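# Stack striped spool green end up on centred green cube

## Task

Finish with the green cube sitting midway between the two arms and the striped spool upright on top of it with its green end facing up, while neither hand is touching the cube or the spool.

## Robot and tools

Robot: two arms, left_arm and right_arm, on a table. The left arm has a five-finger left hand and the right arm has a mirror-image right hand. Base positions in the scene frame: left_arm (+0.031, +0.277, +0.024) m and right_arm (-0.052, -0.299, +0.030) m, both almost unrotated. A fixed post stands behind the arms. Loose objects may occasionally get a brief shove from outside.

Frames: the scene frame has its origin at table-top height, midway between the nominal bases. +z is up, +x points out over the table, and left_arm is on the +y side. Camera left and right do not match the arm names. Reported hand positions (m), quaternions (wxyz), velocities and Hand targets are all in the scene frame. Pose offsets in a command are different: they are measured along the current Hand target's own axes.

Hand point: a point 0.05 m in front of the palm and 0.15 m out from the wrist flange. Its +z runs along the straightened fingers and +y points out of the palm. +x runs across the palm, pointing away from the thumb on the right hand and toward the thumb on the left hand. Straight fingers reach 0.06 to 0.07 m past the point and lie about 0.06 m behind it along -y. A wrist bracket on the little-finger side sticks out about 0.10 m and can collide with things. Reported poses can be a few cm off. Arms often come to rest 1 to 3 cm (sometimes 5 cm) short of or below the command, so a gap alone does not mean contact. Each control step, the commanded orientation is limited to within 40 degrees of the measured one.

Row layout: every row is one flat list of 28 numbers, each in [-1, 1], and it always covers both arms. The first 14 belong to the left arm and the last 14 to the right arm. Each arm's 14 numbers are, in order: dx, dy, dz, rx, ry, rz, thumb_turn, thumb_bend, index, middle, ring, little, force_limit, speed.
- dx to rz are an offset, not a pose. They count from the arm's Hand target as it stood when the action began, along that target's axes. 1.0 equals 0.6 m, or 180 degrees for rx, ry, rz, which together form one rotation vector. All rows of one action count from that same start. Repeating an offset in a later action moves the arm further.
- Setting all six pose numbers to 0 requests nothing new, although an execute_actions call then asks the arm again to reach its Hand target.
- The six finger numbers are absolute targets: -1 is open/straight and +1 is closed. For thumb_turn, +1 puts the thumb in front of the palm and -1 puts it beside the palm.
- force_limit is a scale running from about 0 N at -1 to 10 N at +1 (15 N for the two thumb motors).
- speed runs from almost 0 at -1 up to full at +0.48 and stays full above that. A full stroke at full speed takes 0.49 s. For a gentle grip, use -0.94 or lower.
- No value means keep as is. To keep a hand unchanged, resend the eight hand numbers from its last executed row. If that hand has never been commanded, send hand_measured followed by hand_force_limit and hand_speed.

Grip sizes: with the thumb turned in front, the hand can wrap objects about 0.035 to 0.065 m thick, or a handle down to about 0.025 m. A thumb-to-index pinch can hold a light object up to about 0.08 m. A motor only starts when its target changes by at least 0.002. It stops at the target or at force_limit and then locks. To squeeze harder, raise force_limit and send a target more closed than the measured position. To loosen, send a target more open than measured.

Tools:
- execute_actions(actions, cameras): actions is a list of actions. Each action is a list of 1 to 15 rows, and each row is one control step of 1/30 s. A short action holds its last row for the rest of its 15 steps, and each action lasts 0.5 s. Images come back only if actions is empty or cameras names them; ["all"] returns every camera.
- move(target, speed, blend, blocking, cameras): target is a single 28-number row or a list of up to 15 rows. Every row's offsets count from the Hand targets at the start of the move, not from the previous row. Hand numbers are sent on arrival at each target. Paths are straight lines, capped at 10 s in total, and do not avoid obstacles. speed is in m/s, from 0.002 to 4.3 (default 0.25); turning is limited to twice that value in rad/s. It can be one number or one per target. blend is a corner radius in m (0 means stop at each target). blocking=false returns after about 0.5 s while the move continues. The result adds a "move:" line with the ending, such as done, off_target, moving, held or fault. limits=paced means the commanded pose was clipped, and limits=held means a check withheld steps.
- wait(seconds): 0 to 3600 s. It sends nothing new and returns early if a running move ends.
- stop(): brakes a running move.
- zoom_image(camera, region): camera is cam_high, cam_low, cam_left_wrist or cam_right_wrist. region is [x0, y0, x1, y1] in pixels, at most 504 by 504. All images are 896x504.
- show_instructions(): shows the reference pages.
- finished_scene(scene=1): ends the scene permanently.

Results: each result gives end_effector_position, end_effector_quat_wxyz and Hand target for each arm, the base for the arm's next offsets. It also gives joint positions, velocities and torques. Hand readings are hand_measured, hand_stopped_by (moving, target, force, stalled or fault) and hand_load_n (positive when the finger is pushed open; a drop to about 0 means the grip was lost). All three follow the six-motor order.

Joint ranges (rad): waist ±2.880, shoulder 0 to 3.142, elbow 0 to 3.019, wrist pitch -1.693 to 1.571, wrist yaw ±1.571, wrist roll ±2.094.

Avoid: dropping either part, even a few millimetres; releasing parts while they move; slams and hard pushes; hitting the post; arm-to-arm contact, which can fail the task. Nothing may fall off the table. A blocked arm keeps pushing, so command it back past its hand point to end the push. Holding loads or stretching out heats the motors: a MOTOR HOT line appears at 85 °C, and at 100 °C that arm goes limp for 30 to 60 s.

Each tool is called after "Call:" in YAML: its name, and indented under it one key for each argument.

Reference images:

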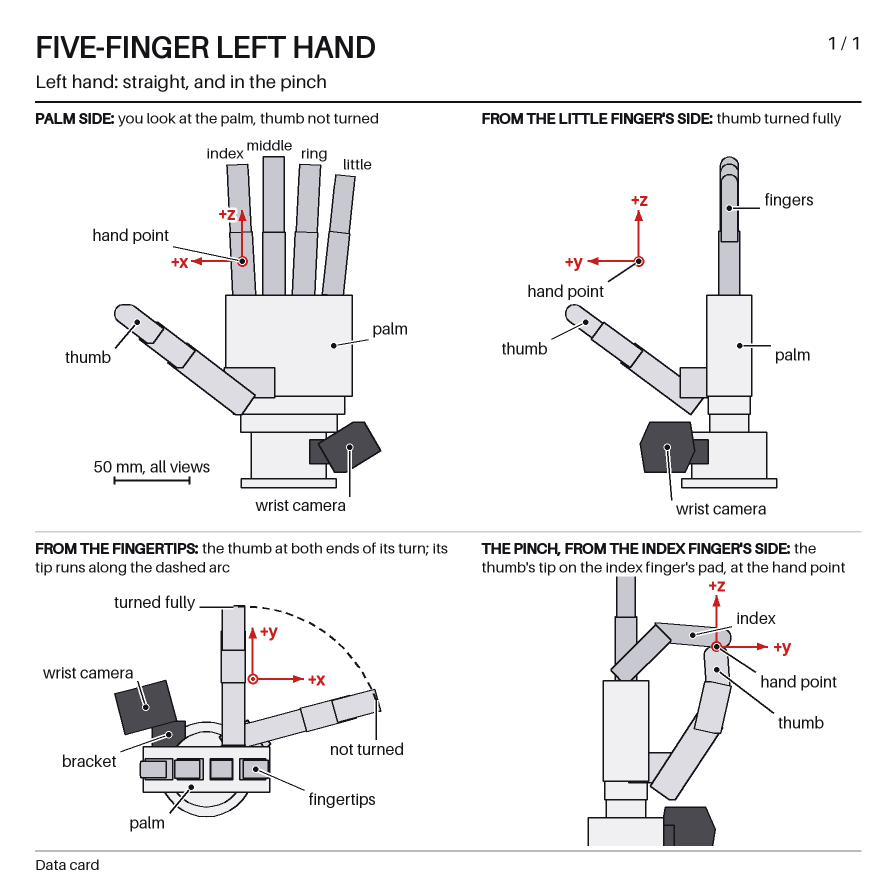

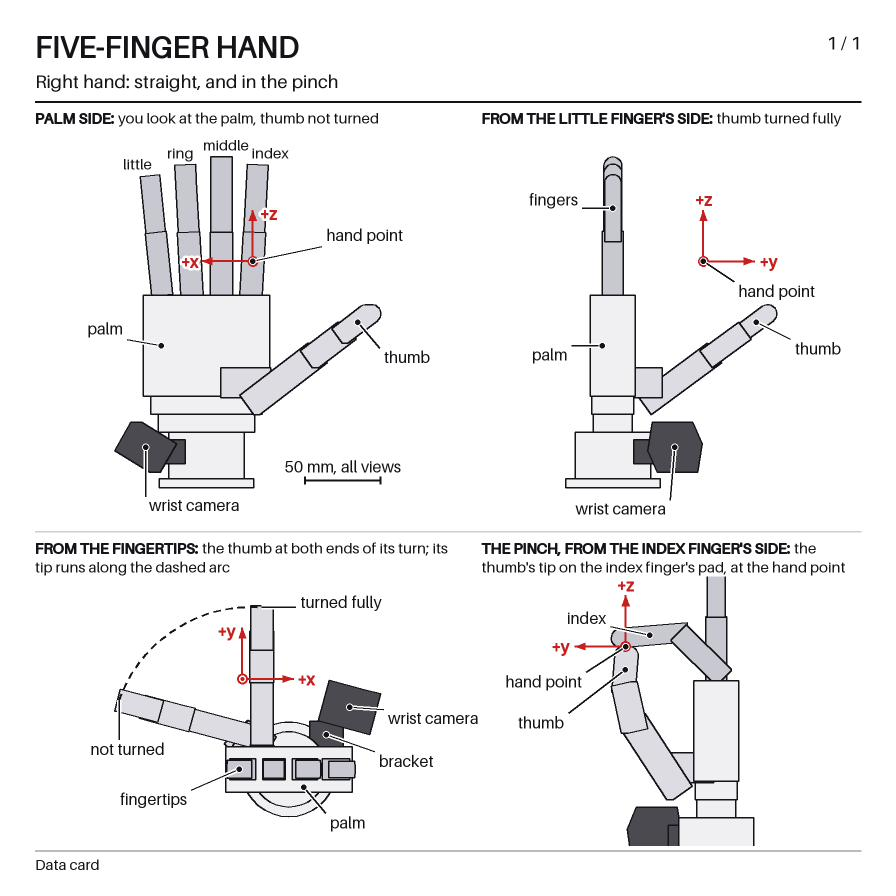

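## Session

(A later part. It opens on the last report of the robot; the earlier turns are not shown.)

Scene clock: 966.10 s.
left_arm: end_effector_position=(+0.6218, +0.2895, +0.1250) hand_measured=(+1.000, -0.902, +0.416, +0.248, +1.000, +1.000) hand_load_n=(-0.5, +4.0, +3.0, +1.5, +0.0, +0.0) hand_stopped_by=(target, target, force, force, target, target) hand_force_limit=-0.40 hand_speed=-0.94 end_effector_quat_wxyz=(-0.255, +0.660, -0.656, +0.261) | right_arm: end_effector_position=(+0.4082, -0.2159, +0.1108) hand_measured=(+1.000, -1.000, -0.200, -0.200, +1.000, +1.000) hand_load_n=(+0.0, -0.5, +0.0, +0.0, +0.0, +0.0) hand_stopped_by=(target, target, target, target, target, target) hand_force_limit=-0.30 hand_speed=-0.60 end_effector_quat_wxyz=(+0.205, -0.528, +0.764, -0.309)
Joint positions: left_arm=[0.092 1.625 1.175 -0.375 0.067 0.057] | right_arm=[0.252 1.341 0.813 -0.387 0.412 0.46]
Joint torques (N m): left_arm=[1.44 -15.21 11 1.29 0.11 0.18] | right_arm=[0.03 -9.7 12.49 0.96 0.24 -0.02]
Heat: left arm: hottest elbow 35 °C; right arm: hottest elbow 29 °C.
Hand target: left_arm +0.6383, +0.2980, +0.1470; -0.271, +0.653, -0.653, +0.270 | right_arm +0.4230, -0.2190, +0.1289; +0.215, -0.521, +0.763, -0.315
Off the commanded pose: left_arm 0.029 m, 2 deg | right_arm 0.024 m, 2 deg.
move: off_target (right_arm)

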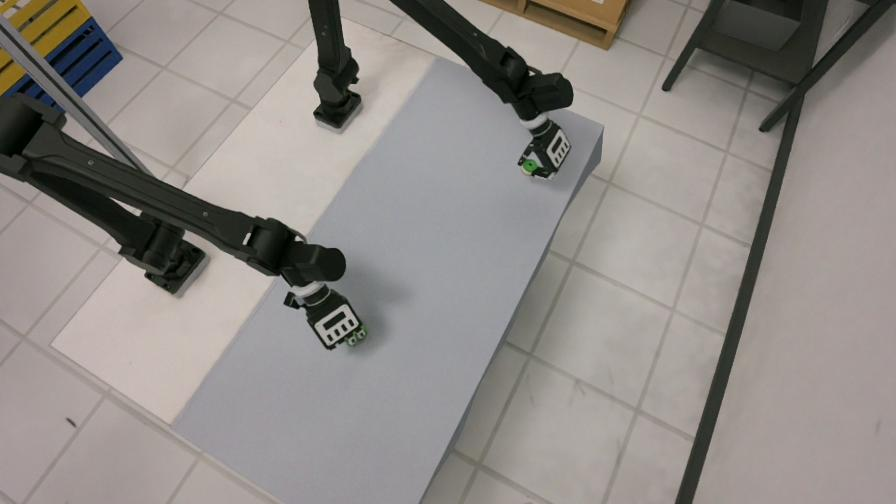

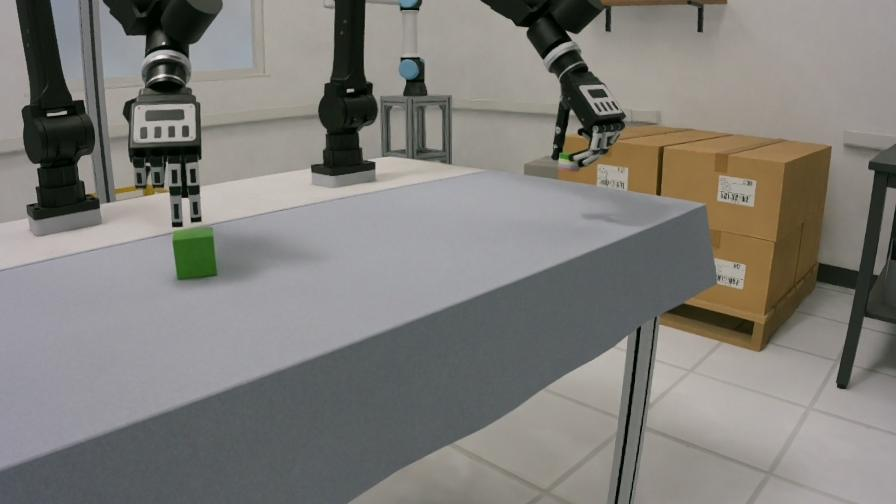

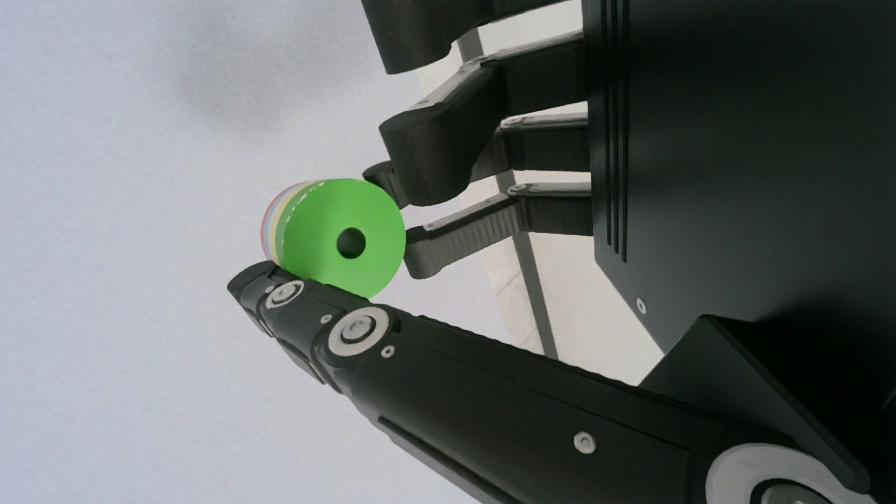

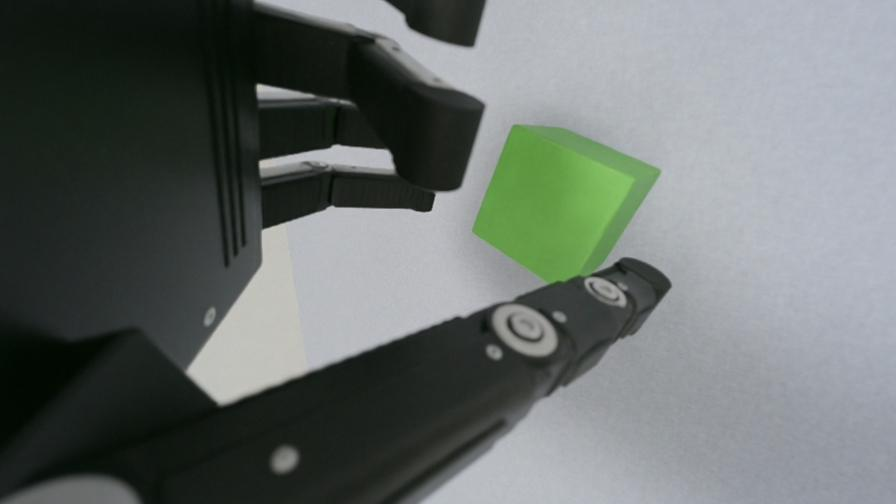

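Call:
move:
  target: [0,0,0, 0, 0, 0, 1, -0.9, 0.55, 0.365, 1, 1, -0.4, -0.94, 0.0058, 0.077, 0.0713, 0, 0.053, 0.053, 1, -1, -0.2, -0.2, 1, 1, -0.3, -0.6]
  speed: 0.08
  cameras: ["cam_high", "cam_low", "cam_right_wrist"]

Call:
zoom_image:
  camera: "cam_low"
  region: [120, 190, 240, 300]

Call:
zoom_image:
  camera: "cam_right_wrist"
  region: [400, 40, 700, 300]

Scene clock: 1028.13 s.
left_arm: end_effector_position=(+0.6218, +0.2895, +0.1250) hand_measured=(+1.000, -0.902, +0.416, +0.248, +1.000, +1.000) hand_load_n=(-0.5, +4.0, +3.0, +2.0, +0.5, +0.0) hand_stopped_by=(target, target, force, force, target, target) hand_force_limit=-0.40 hand_speed=-0.94 end_effector_quat_wxyz=(-0.255, +0.660, -0.656, +0.261) | right_arm: end_effector_position=(+0.4219, -0.2274, +0.0765) hand_measured=(+1.000, -1.000, -0.200, -0.200, +1.000, +1.000) hand_load_n=(+0.0, +0.0, +0.0, +0.0, +0.0, +0.0) hand_stopped_by=(target, target, target, target, target, target) hand_force_limit=-0.30 hand_speed=-0.60 end_effector_quat_wxyz=(+0.179, -0.424, +0.819, -0.341)
Joint positions: left_arm=[0.092 1.625 1.175 -0.375 0.067 0.057] | right_arm=[0.275 1.448 0.813 -0.36 0.576 0.703]
Joint torques (N m): left_arm=[1.38 -15.38 11 1.33 0.11 0.17] | right_arm=[2.02 -8.88 7.65 1.73 0.57 0.21]
Heat: left arm: hottest elbow 36 °C; right arm: hottest elbow 32 °C.
Hand target: left_arm +0.6383, +0.2980, +0.1470; -0.271, +0.653, -0.653, +0.270 | right_arm +0.4195, -0.2213, +0.0660; +0.177, -0.428, +0.819, -0.338
Off the commanded pose: left_arm 0.029 m, 2 deg | right_arm 0.012 m, 1 deg.
move: off_target (right_arm)

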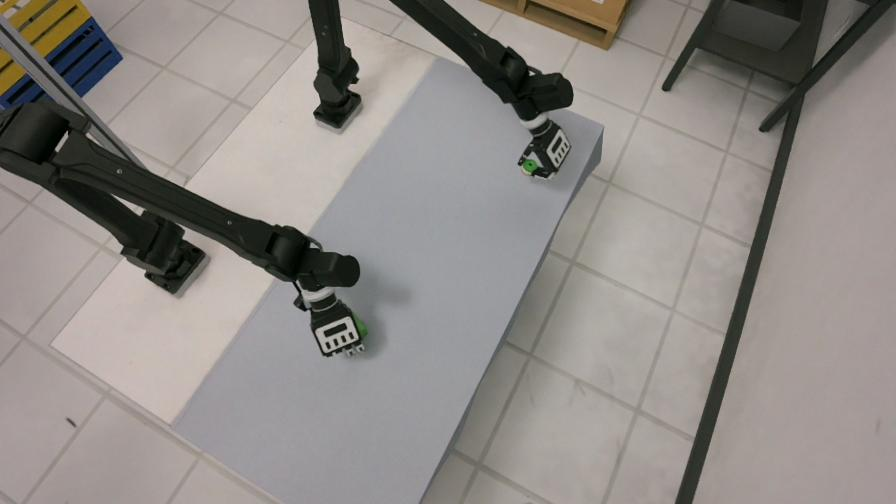

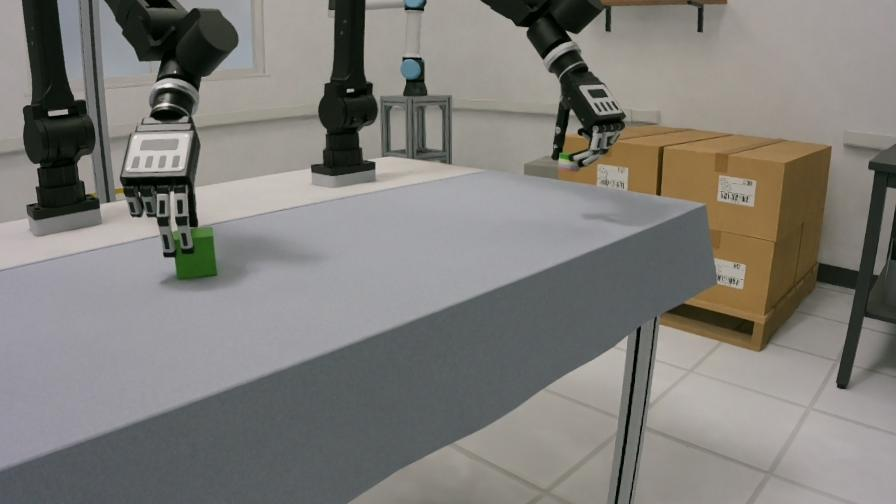

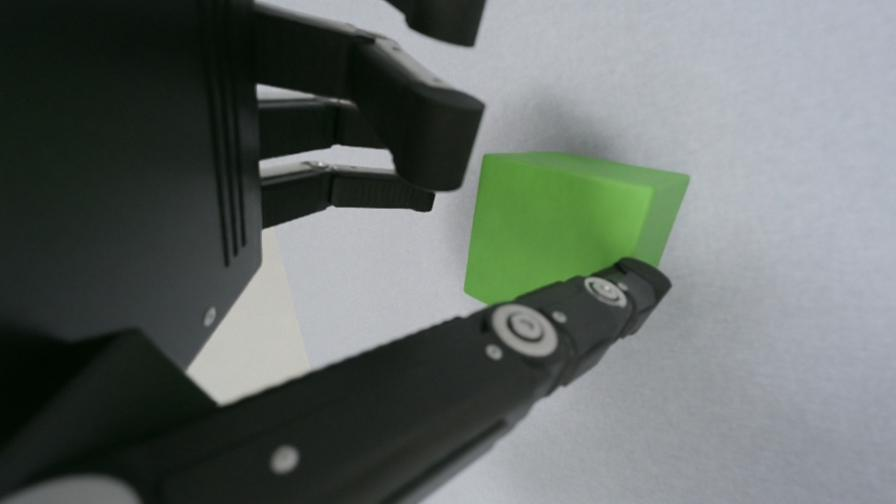

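Scaled by 4.200.

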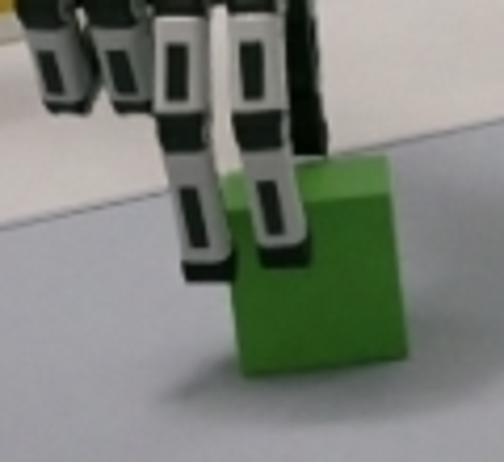

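Scaled by 1.680.

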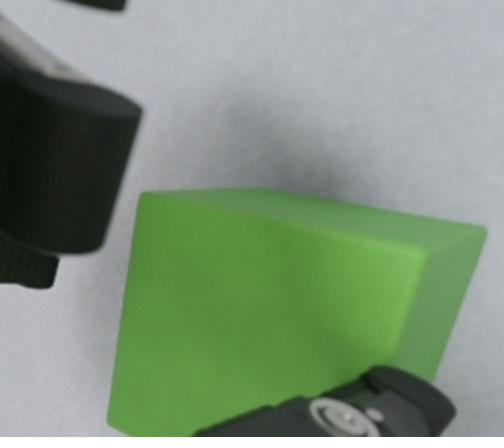

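Call:
move:
  target: [0,0,0, 0, 0, 0, 1, -0.9, 0.55, 0.365, 1, 1, -0.4, -0.94, -0.0283, 0.0035, -0.0035, 0, 0, 0, 1, -1, -0.2, -0.2, 1, 1, -0.3, -0.6]
  speed: 0.08
  cameras: ["cam_high", "cam_low", "cam_right_wrist"]

Call:
zoom_image:
  camera: "cam_low"
  region: [120, 190, 240, 300]

Call:
zoom_image:
  camera: "cam_right_wrist"
  region: [400, 40, 700, 300]

Scene clock: 1193.67 s.
left_arm: end_effector_position=(+0.6218, +0.2895, +0.1250) hand_measured=(+1.000, -0.902, +0.416, +0.248, +1.000, +1.000) hand_load_n=(-0.5, +4.0, +3.0, +1.5, +0.0, +0.0) hand_stopped_by=(target, target, force, force, target, target) hand_force_limit=-0.40 hand_speed=-0.94 end_effector_quat_wxyz=(-0.255, +0.660, -0.656, +0.261) | right_arm: end_effector_position=(+0.4186, -0.2137, +0.0640) hand_measured=(+1.000, -1.000, -0.200, -0.200, +1.000, +1.000) hand_load_n=(+0.0, +0.0, +0.0, +0.0, +0.0, +0.0) hand_stopped_by=(target, target, target, target, target, target) hand_force_limit=-0.30 hand_speed=-0.60 end_effector_quat_wxyz=(+0.174, -0.428, +0.819, -0.340)
Joint positions: left_arm=[0.092 1.625 1.175 -0.375 0.067 0.057] | right_arm=[0.31 1.479 0.813 -0.36 0.593 0.737]
Joint torques (N m): left_arm=[1.49 -15.33 10.97 1.32 0.11 0.18] | right_arm=[1.85 -9.11 10.5 0.83 0.59 0.22]
Heat: left arm: hottest elbow 37 °C; right arm: hottest elbow 28 °C.
Hand target: left_arm +0.6383, +0.2980, +0.1470; -0.271, +0.653, -0.653, +0.270 | right_arm +0.4267, -0.2057, +0.0660; +0.177, -0.428, +0.819, -0.338
Off the commanded pose: left_arm 0.029 m, 2 deg | right_arm 0.012 m, 0 deg.
move: off_target (right_arm)

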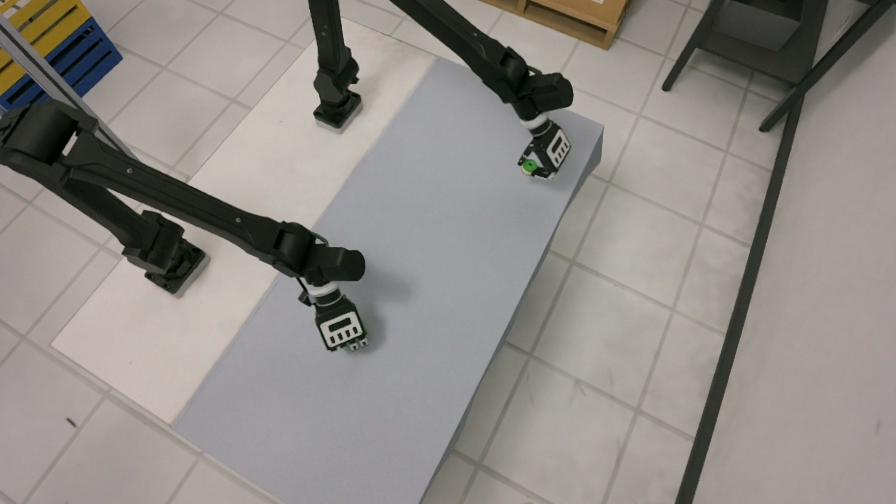

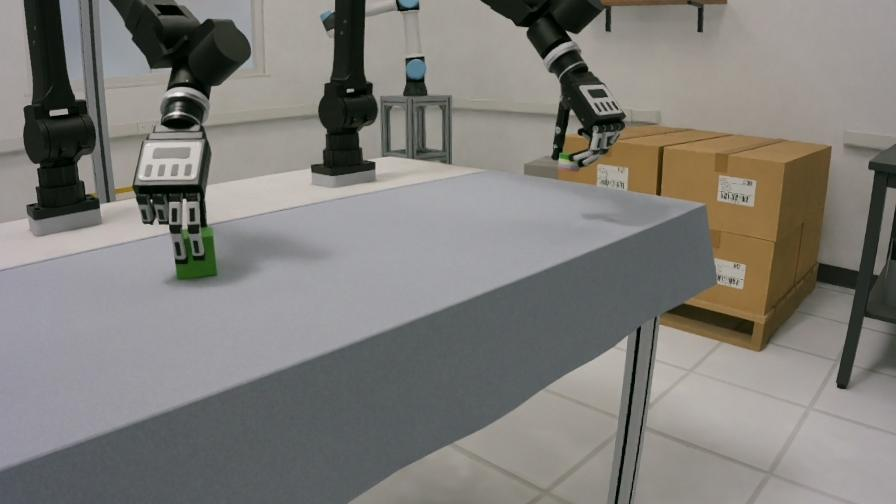

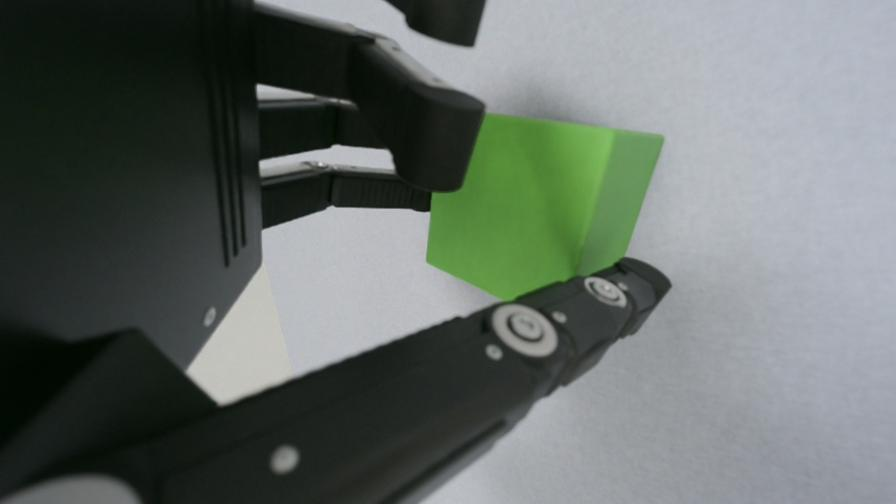

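Scaled by 4.200.

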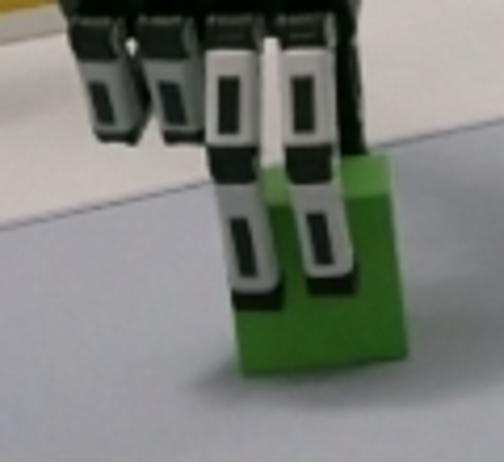

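Scaled by 1.680.

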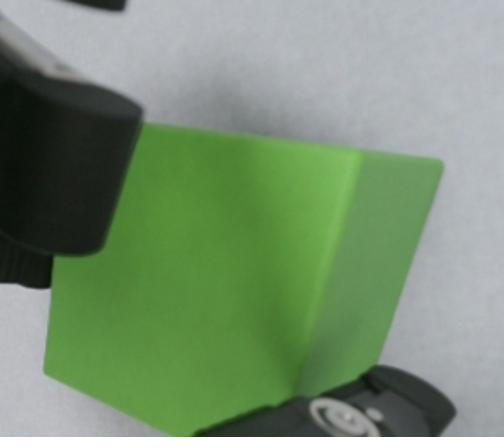

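Call:
move:
  target: [0,0,0, 0, 0, 0, 1, -0.9, 0.55, 0.365, 1, 1, -0.4, -0.94, 0.0097, 0.0467, 0.024, 0, 0, 0, 1, -1, -0.2, -0.2, 1, 1, -0.3, -0.6]
  speed: 0.06
  cameras: ["cam_high", "cam_low", "cam_right_wrist"]

Call:
zoom_image:
  camera: "cam_low"
  region: [120, 190, 240, 300]

Scene clock: 1213.73 s.
left_arm: end_effector_position=(+0.6218, +0.2895, +0.1250) hand_measured=(+1.000, -0.902, +0.416, +0.248, +1.000, +1.000) hand_load_n=(-0.5, +4.0, +3.0, +1.5, +0.0, +0.0) hand_stopped_by=(target, target, force, force, target, target) hand_force_limit=-0.40 hand_speed=-0.94 end_effector_quat_wxyz=(-0.255, +0.660, -0.656, +0.261) | right_arm: end_effector_position=(+0.4179, -0.2111, +0.0453) hand_measured=(+1.000, -1.000, -0.200, -0.200, +1.000, +1.000) hand_load_n=(+0.0, +0.0, +0.0, +0.0, +0.0, +0.0) hand_stopped_by=(target, target, target, target, target, target) hand_force_limit=-0.30 hand_speed=-0.60 end_effector_quat_wxyz=(+0.178, -0.424, +0.820, -0.341)
Joint positions: left_arm=[0.092 1.625 1.175 -0.375 0.067 0.057] | right_arm=[0.318 1.514 0.786 -0.293 0.599 0.748]
Joint torques (N m): left_arm=[1.49 -15.15 10.96 1.35 0.12 0.16] | right_arm=[2.02 -9.23 7.2 1.69 0.58 0.21]
Heat: left arm: hottest elbow 37 °C; right arm: hottest elbow 29 °C.
Hand target: left_arm +0.6383, +0.2980, +0.1470; -0.271, +0.653, -0.653, +0.270 | right_arm +0.4153, -0.2050, +0.0360; +0.177, -0.428, +0.819, -0.338
Off the commanded pose: left_arm 0.029 m, 2 deg | right_arm 0.011 m, 0 deg.
move: off_target (right_arm)

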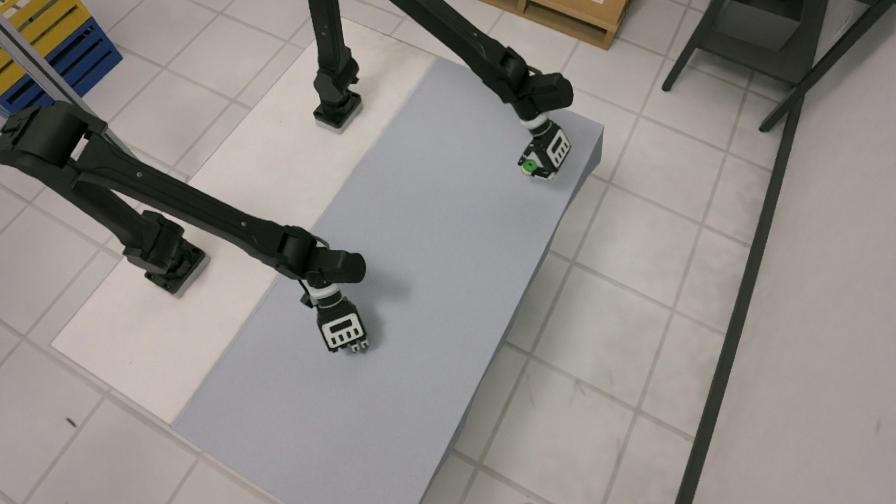

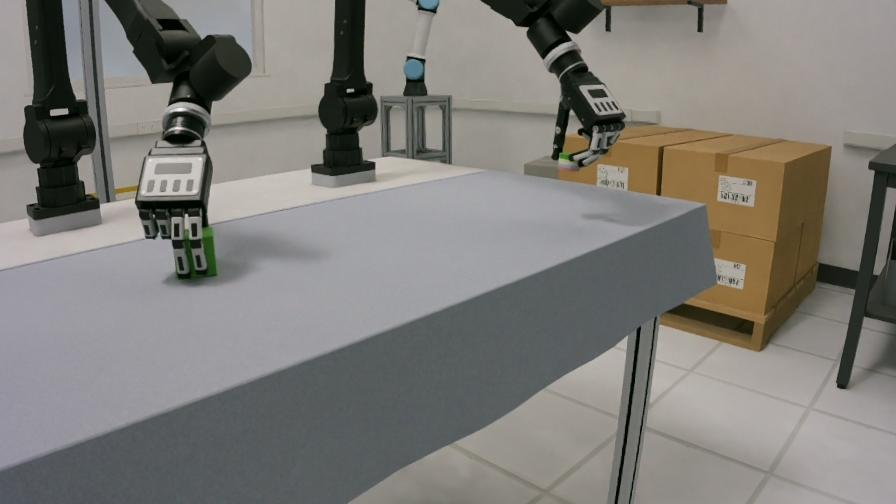

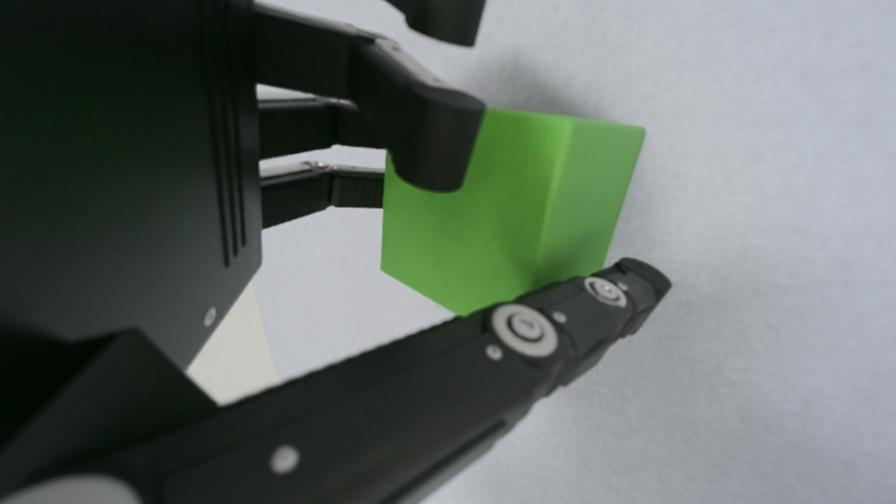

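Scaled by 4.200.

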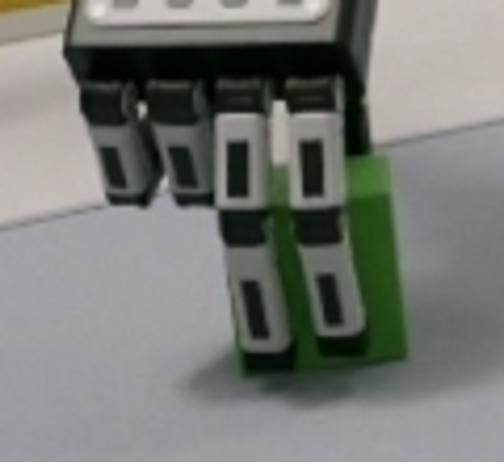

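Call:
move:
  target: [0,0,0, 0, 0, 0, 1, -0.9, 0.55, 0.365, 1, 1, -0.4, -0.94, 0,0,0, 0, 0, 0, 1, -1, 0.4, 0.4, 1, 1, 0.1, -0.93]
  speed: 0.06
  cameras: ["cam_low", "cam_right_wrist"]

Call:
zoom_image:
  camera: "cam_low"
  region: [120, 190, 240, 300]

Scene clock: 1227.93 s.
left_arm: end_effector_position=(+0.6218, +0.2895, +0.1250) hand_measured=(+1.000, -0.902, +0.416, +0.248, +1.000, +1.000) hand_load_n=(-0.5, +4.0, +3.0, +2.0, +0.0, +0.0) hand_stopped_by=(target, target, force, force, target, target) hand_force_limit=-0.40 hand_speed=-0.94 end_effector_quat_wxyz=(-0.255, +0.660, -0.656, +0.261) | right_arm: end_effector_position=(+0.4188, -0.2111, +0.0458) hand_measured=(+1.000, -1.000, +0.086, +0.000, +1.000, +1.000) hand_load_n=(+1.5, +0.5, +6.5, +5.0, +0.0, +0.0) hand_stopped_by=(target, target, force, force, target, target) hand_force_limit=0.10 hand_speed=-0.93 end_effector_quat_wxyz=(+0.180, -0.423, +0.820, -0.342)
Joint positions: left_arm=[0.092 1.625 1.175 -0.375 0.067 0.057] | right_arm=[0.318 1.514 0.786 -0.289 0.6 0.749]
Joint torques (N m): left_arm=[1.61 -15.03 10.96 1.32 0.1 0.18] | right_arm=[2.08 -9.23 7.21 1.55 0.52 0.21]
Heat: left arm: hottest elbow 38 °C; right arm: hottest elbow 29 °C.
Hand target: left_arm +0.6383, +0.2980, +0.1470; -0.271, +0.653, -0.653, +0.270 | right_arm +0.4154, -0.2050, +0.0360; +0.177, -0.428, +0.819, -0.338
Off the commanded pose: left_arm 0.029 m, 2 deg | right_arm 0.012 m, 1 deg.
move: done

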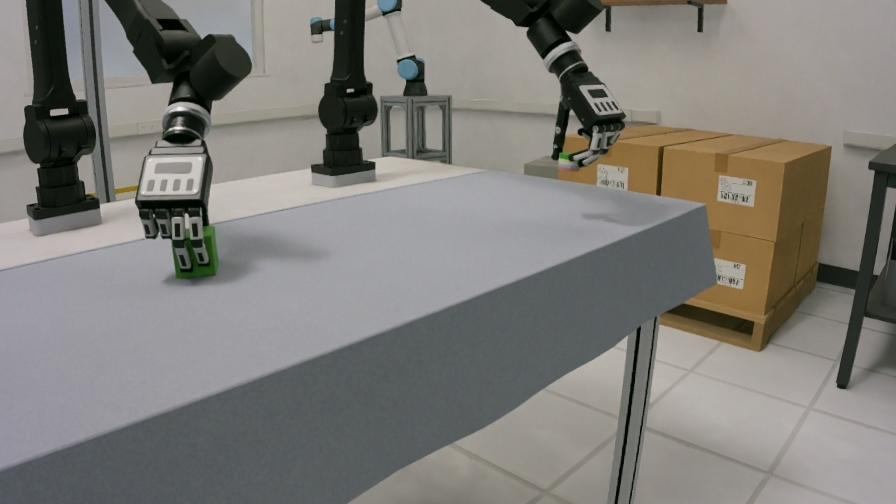

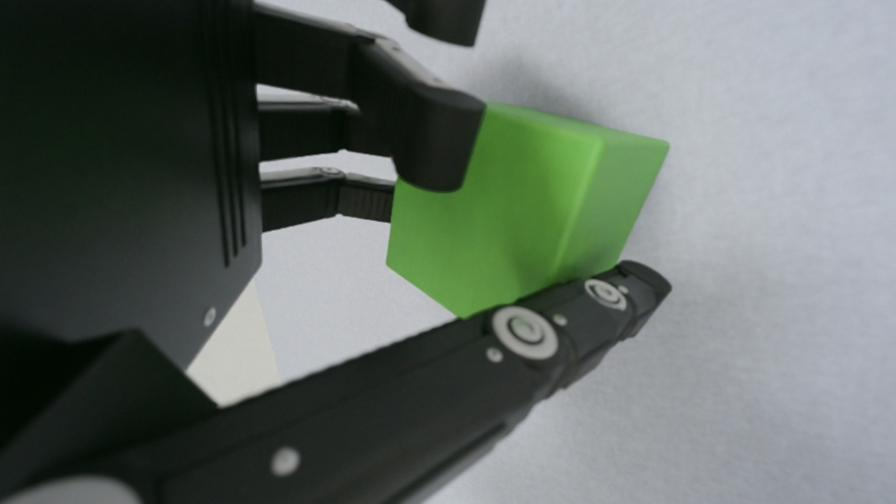

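Scaled by 4.200.

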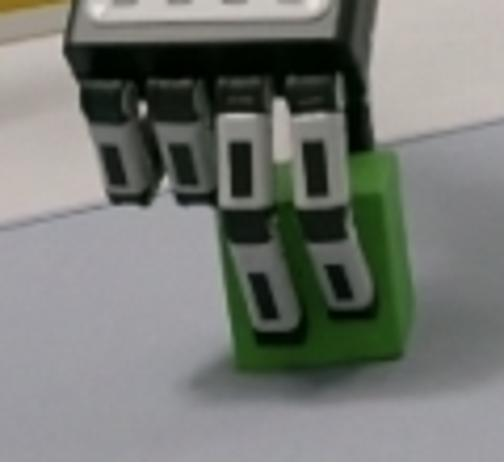

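Call:
move:
  target: [0,0,0, 0, 0, 0, 1, -0.9, 0.55, 0.365, 1, 1, -0.4, -0.94, -0.0153,-0.0744,-0.0435, 0, 0, 0, 1, -1, 0.4, 0.4, 1, 1, 0.1, -0.93]
  speed: 0.05
  cameras: ["cam_low", "cam_right_wrist"]

Call:
zoom_image:
  camera: "cam_low"
  region: [120, 190, 240, 300]

Scene clock: 1244.47 s.
left_arm: end_effector_position=(+0.6218, +0.2895, +0.1250) hand_measured=(+1.000, -0.902, +0.416, +0.248, +1.000, +1.000) hand_load_n=(-0.5, +3.5, +3.0, +2.0, +0.0, +0.0) hand_stopped_by=(target, target, force, force, target, target) hand_force_limit=-0.40 hand_speed=-0.94 end_effector_quat_wxyz=(-0.255, +0.660, -0.656, +0.261) | right_arm: end_effector_position=(+0.4144, -0.2117, +0.0656) hand_measured=(+1.000, -1.000, +0.086, +0.000, +1.000, +1.000) hand_load_n=(+1.5, +0.5, +6.5, +4.0, +0.0, +0.0) hand_stopped_by=(target, target, force, force, target, target) hand_force_limit=0.10 hand_speed=-0.93 end_effector_quat_wxyz=(+0.158, -0.433, +0.821, -0.336)
Joint positions: left_arm=[0.092 1.625 1.175 -0.375 0.067 0.057] | right_arm=[0.318 1.482 0.837 -0.422 0.596 0.749]
Joint torques (N m): left_arm=[1.49 -15.21 10.96 1.32 0.11 0.18] | right_arm=[1.14 -11.4 11.73 0.85 0.41 0.07]
Heat: left arm: hottest elbow 38 °C; right arm: hottest elbow 30 °C.
Hand target: left_arm +0.6383, +0.2980, +0.1470; -0.271, +0.653, -0.653, +0.270 | right_arm +0.4314, -0.2050, +0.0860; +0.177, -0.428, +0.819, -0.338
Off the commanded pose: left_arm 0.029 m, 2 deg | right_arm 0.027 m, 2 deg.
move: off_target (right_arm)

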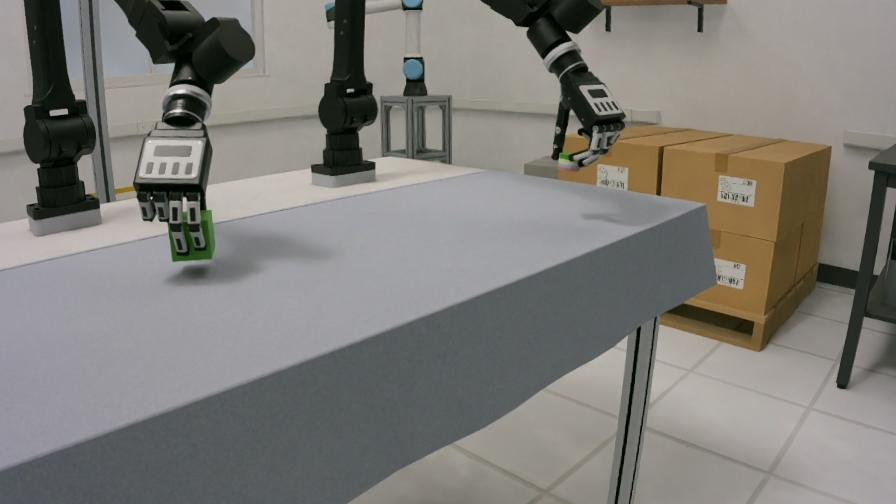

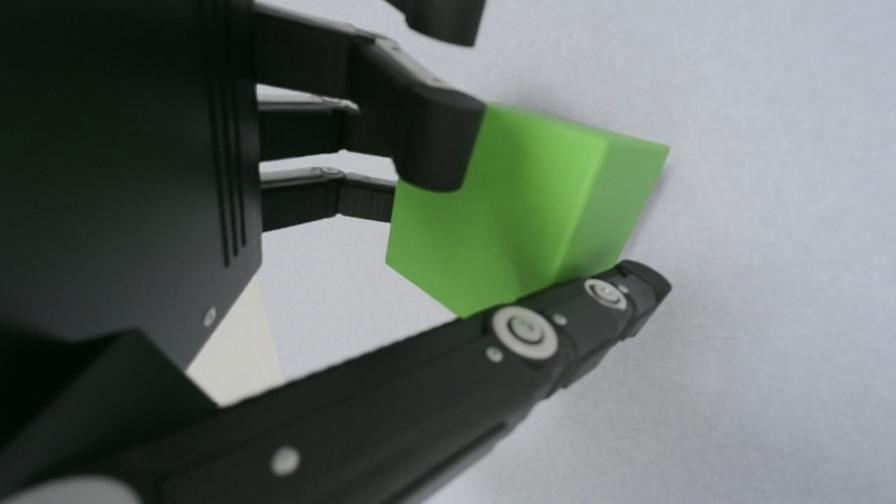

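Scaled by 4.200.

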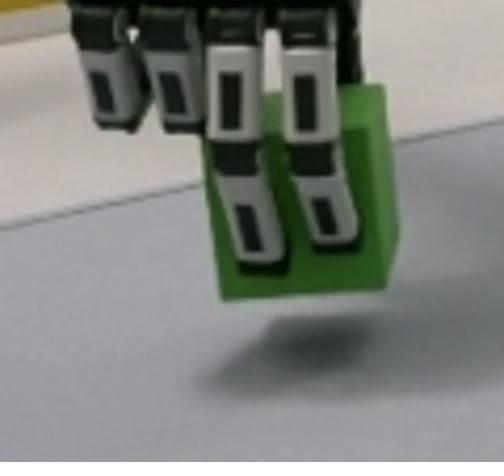

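Call:
move:
  target: [0.15,0.165,-0.3063, 0, 0.1178, 0.1178, 1, -0.9, 0.55, 0.365, 1, 1, -0.4, -0.94, -0.1058,0.2578,-0.2792, 0, -0.1375, -0.1375, 1, -1, 0.4, 0.4, 1, 1, 0.1, -0.93]
  speed: 0.12
  cameras: ["all"]

Scene clock: 1267.77 s.
left_arm: end_effector_position=(+0.4468, +0.2132, +0.2146) hand_measured=(+1.000, -0.902, +0.416, +0.248, +1.000, +1.000) hand_load_n=(-0.5, +4.0, +3.0, +2.0, +0.0, +0.5) hand_stopped_by=(target, target, force, force, target, target) hand_force_limit=-0.40 hand_speed=-0.94 end_effector_quat_wxyz=(+0.201, -0.470, +0.791, -0.335) | right_arm: end_effector_position=(+0.2827, -0.0280, +0.0904) hand_measured=(+1.000, -1.000, +0.086, +0.000, +1.000, +1.000) hand_load_n=(+1.0, +0.5, +6.5, +3.5, +0.0, +0.0) hand_stopped_by=(target, target, force, force, target, target) hand_force_limit=0.10 hand_speed=-0.93 end_effector_quat_wxyz=(-0.259, +0.651, -0.660, +0.270)
Joint positions: left_arm=[0.031 1.126 0.922 -0.634 0.367 0.385] | right_arm=[0.801 1.294 0.714 -0.407 0.53 0.64]
Joint torques (N m): left_arm=[-0.38 -8.53 7.28 1.26 0.31 0.19] | right_arm=[1.9 -9.29 8.35 1.78 0.41 -0.01]
Heat: left arm: hottest elbow 37 °C; right arm: hottest elbow 32 °C.
Hand target: left_arm +0.4383, +0.2080, +0.2067; +0.192, -0.462, +0.800, -0.331 | right_arm +0.2808, -0.0227, +0.0954; -0.271, +0.654, -0.653, +0.269
Off the commanded pose: left_arm 0.013 m, 2 deg | right_arm 0.008 m, 2 deg.
move: off_target (left_arm)

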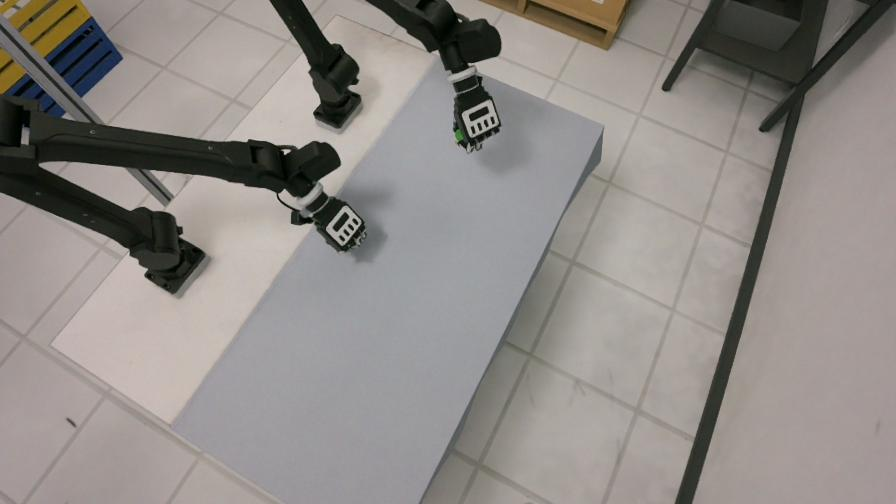

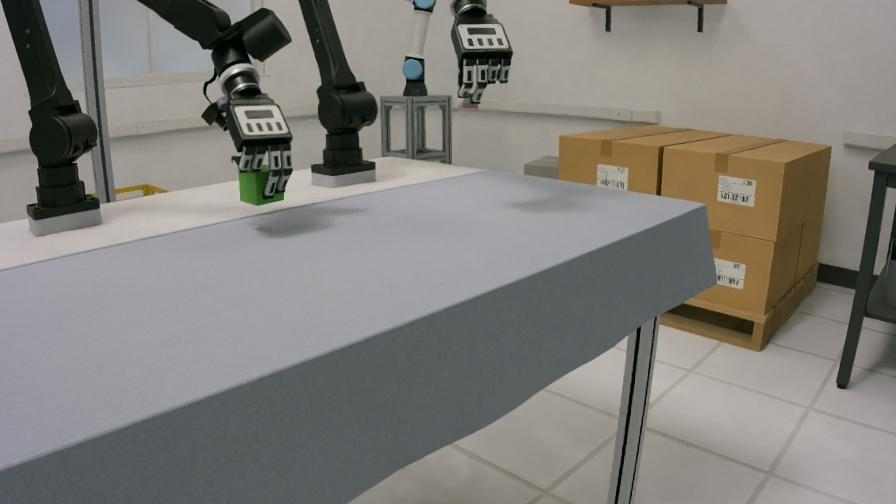

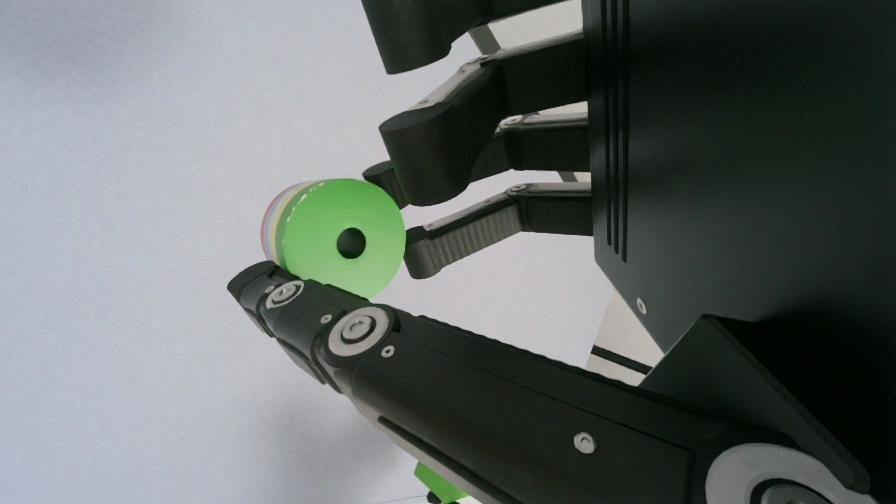

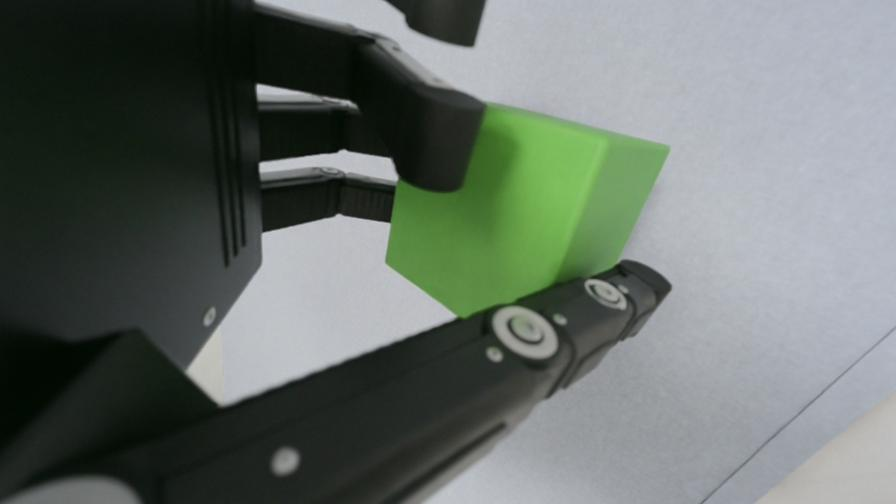

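Call:
move:
  target: [0,0,0,0,0,0, 1, -0.9, 0.55, 0.365, 1, 1, -0.4, -0.94, -0.0033,0.0712,0.0476, 0, 0,0, 1, -1, 0.4, 0.4, 1, 1, 0.1, -0.93]
  speed: 0.05
  cameras: ["cam_high","cam_low"]

Call:
zoom_image:
  camera: "cam_low"
  region: [210, 130, 330, 250]

Scene clock: 1292.53 s.
left_arm: end_effector_position=(+0.4468, +0.2133, +0.2145) hand_measured=(+1.000, -0.902, +0.416, +0.248, +1.000, +1.000) hand_load_n=(-0.5, +4.0, +3.0, +2.0, +0.0, +0.0) hand_stopped_by=(target, target, force, force, target, target) hand_force_limit=-0.40 hand_speed=-0.94 end_effector_quat_wxyz=(+0.201, -0.470, +0.791, -0.335) | right_arm: end_effector_position=(+0.2737, -0.0258, +0.0498) hand_measured=(+1.000, -1.000, +0.086, +0.000, +1.000, +1.000) hand_load_n=(+1.0, +0.5, +6.5, +4.0, +0.0, +0.0) hand_stopped_by=(target, target, force, force, target, target) hand_force_limit=0.10 hand_speed=-0.93 end_effector_quat_wxyz=(-0.268, +0.653, -0.654, +0.271)
Joint positions: left_arm=[0.031 1.126 0.922 -0.634 0.367 0.386] | right_arm=[0.824 1.359 0.634 -0.249 0.541 0.643]
Joint torques (N m): left_arm=[-0.15 -8.47 7.28 1.28 0.29 0.17] | right_arm=[2.02 -7.41 7.54 1.84 0.58 0.22]
Heat: left arm: hottest elbow 34 °C; right arm: hottest elbow 32 °C.
Hand target: left_arm +0.4383, +0.2080, +0.2067; +0.192, -0.462, +0.800, -0.331 | right_arm +0.2707, -0.0207, +0.0451; -0.271, +0.654, -0.653, +0.269
Off the commanded pose: left_arm 0.013 m, 2 deg | right_arm 0.008 m, 0 deg.
move: done

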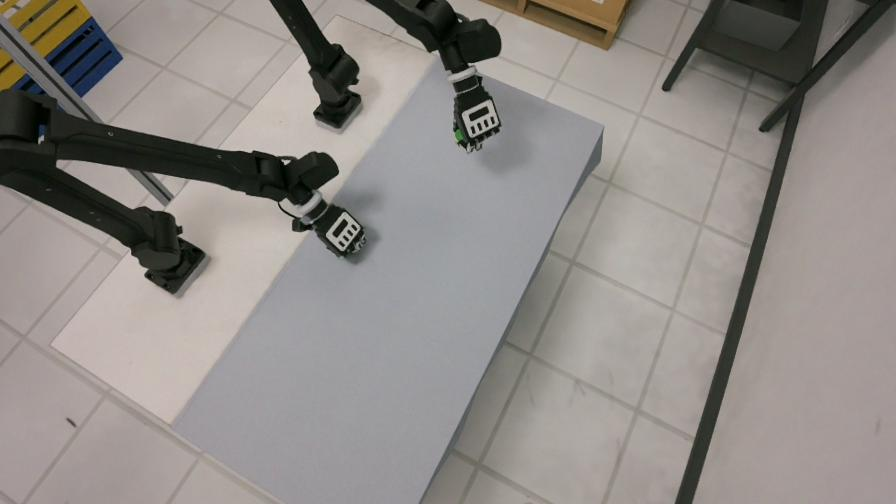

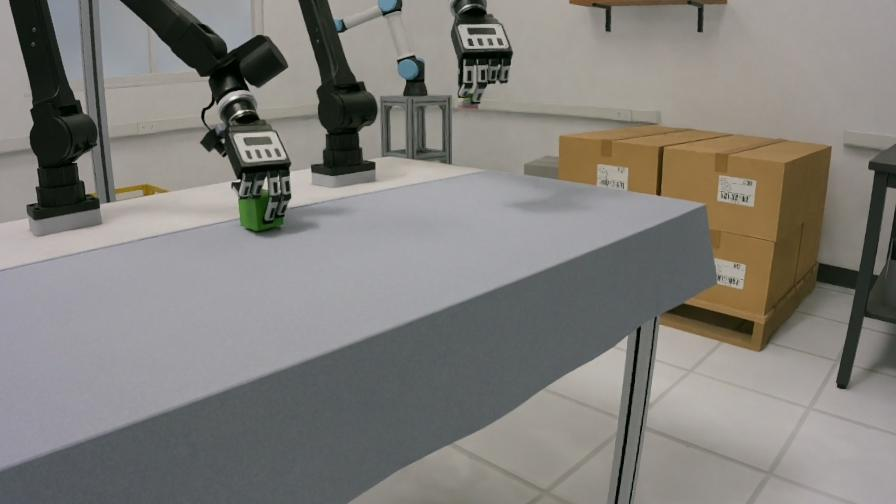

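Scaled by 4.200.

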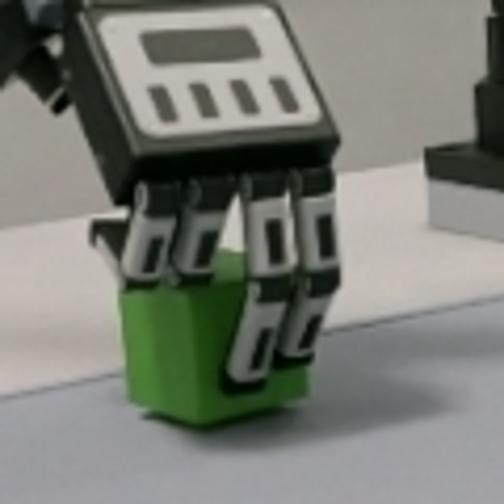

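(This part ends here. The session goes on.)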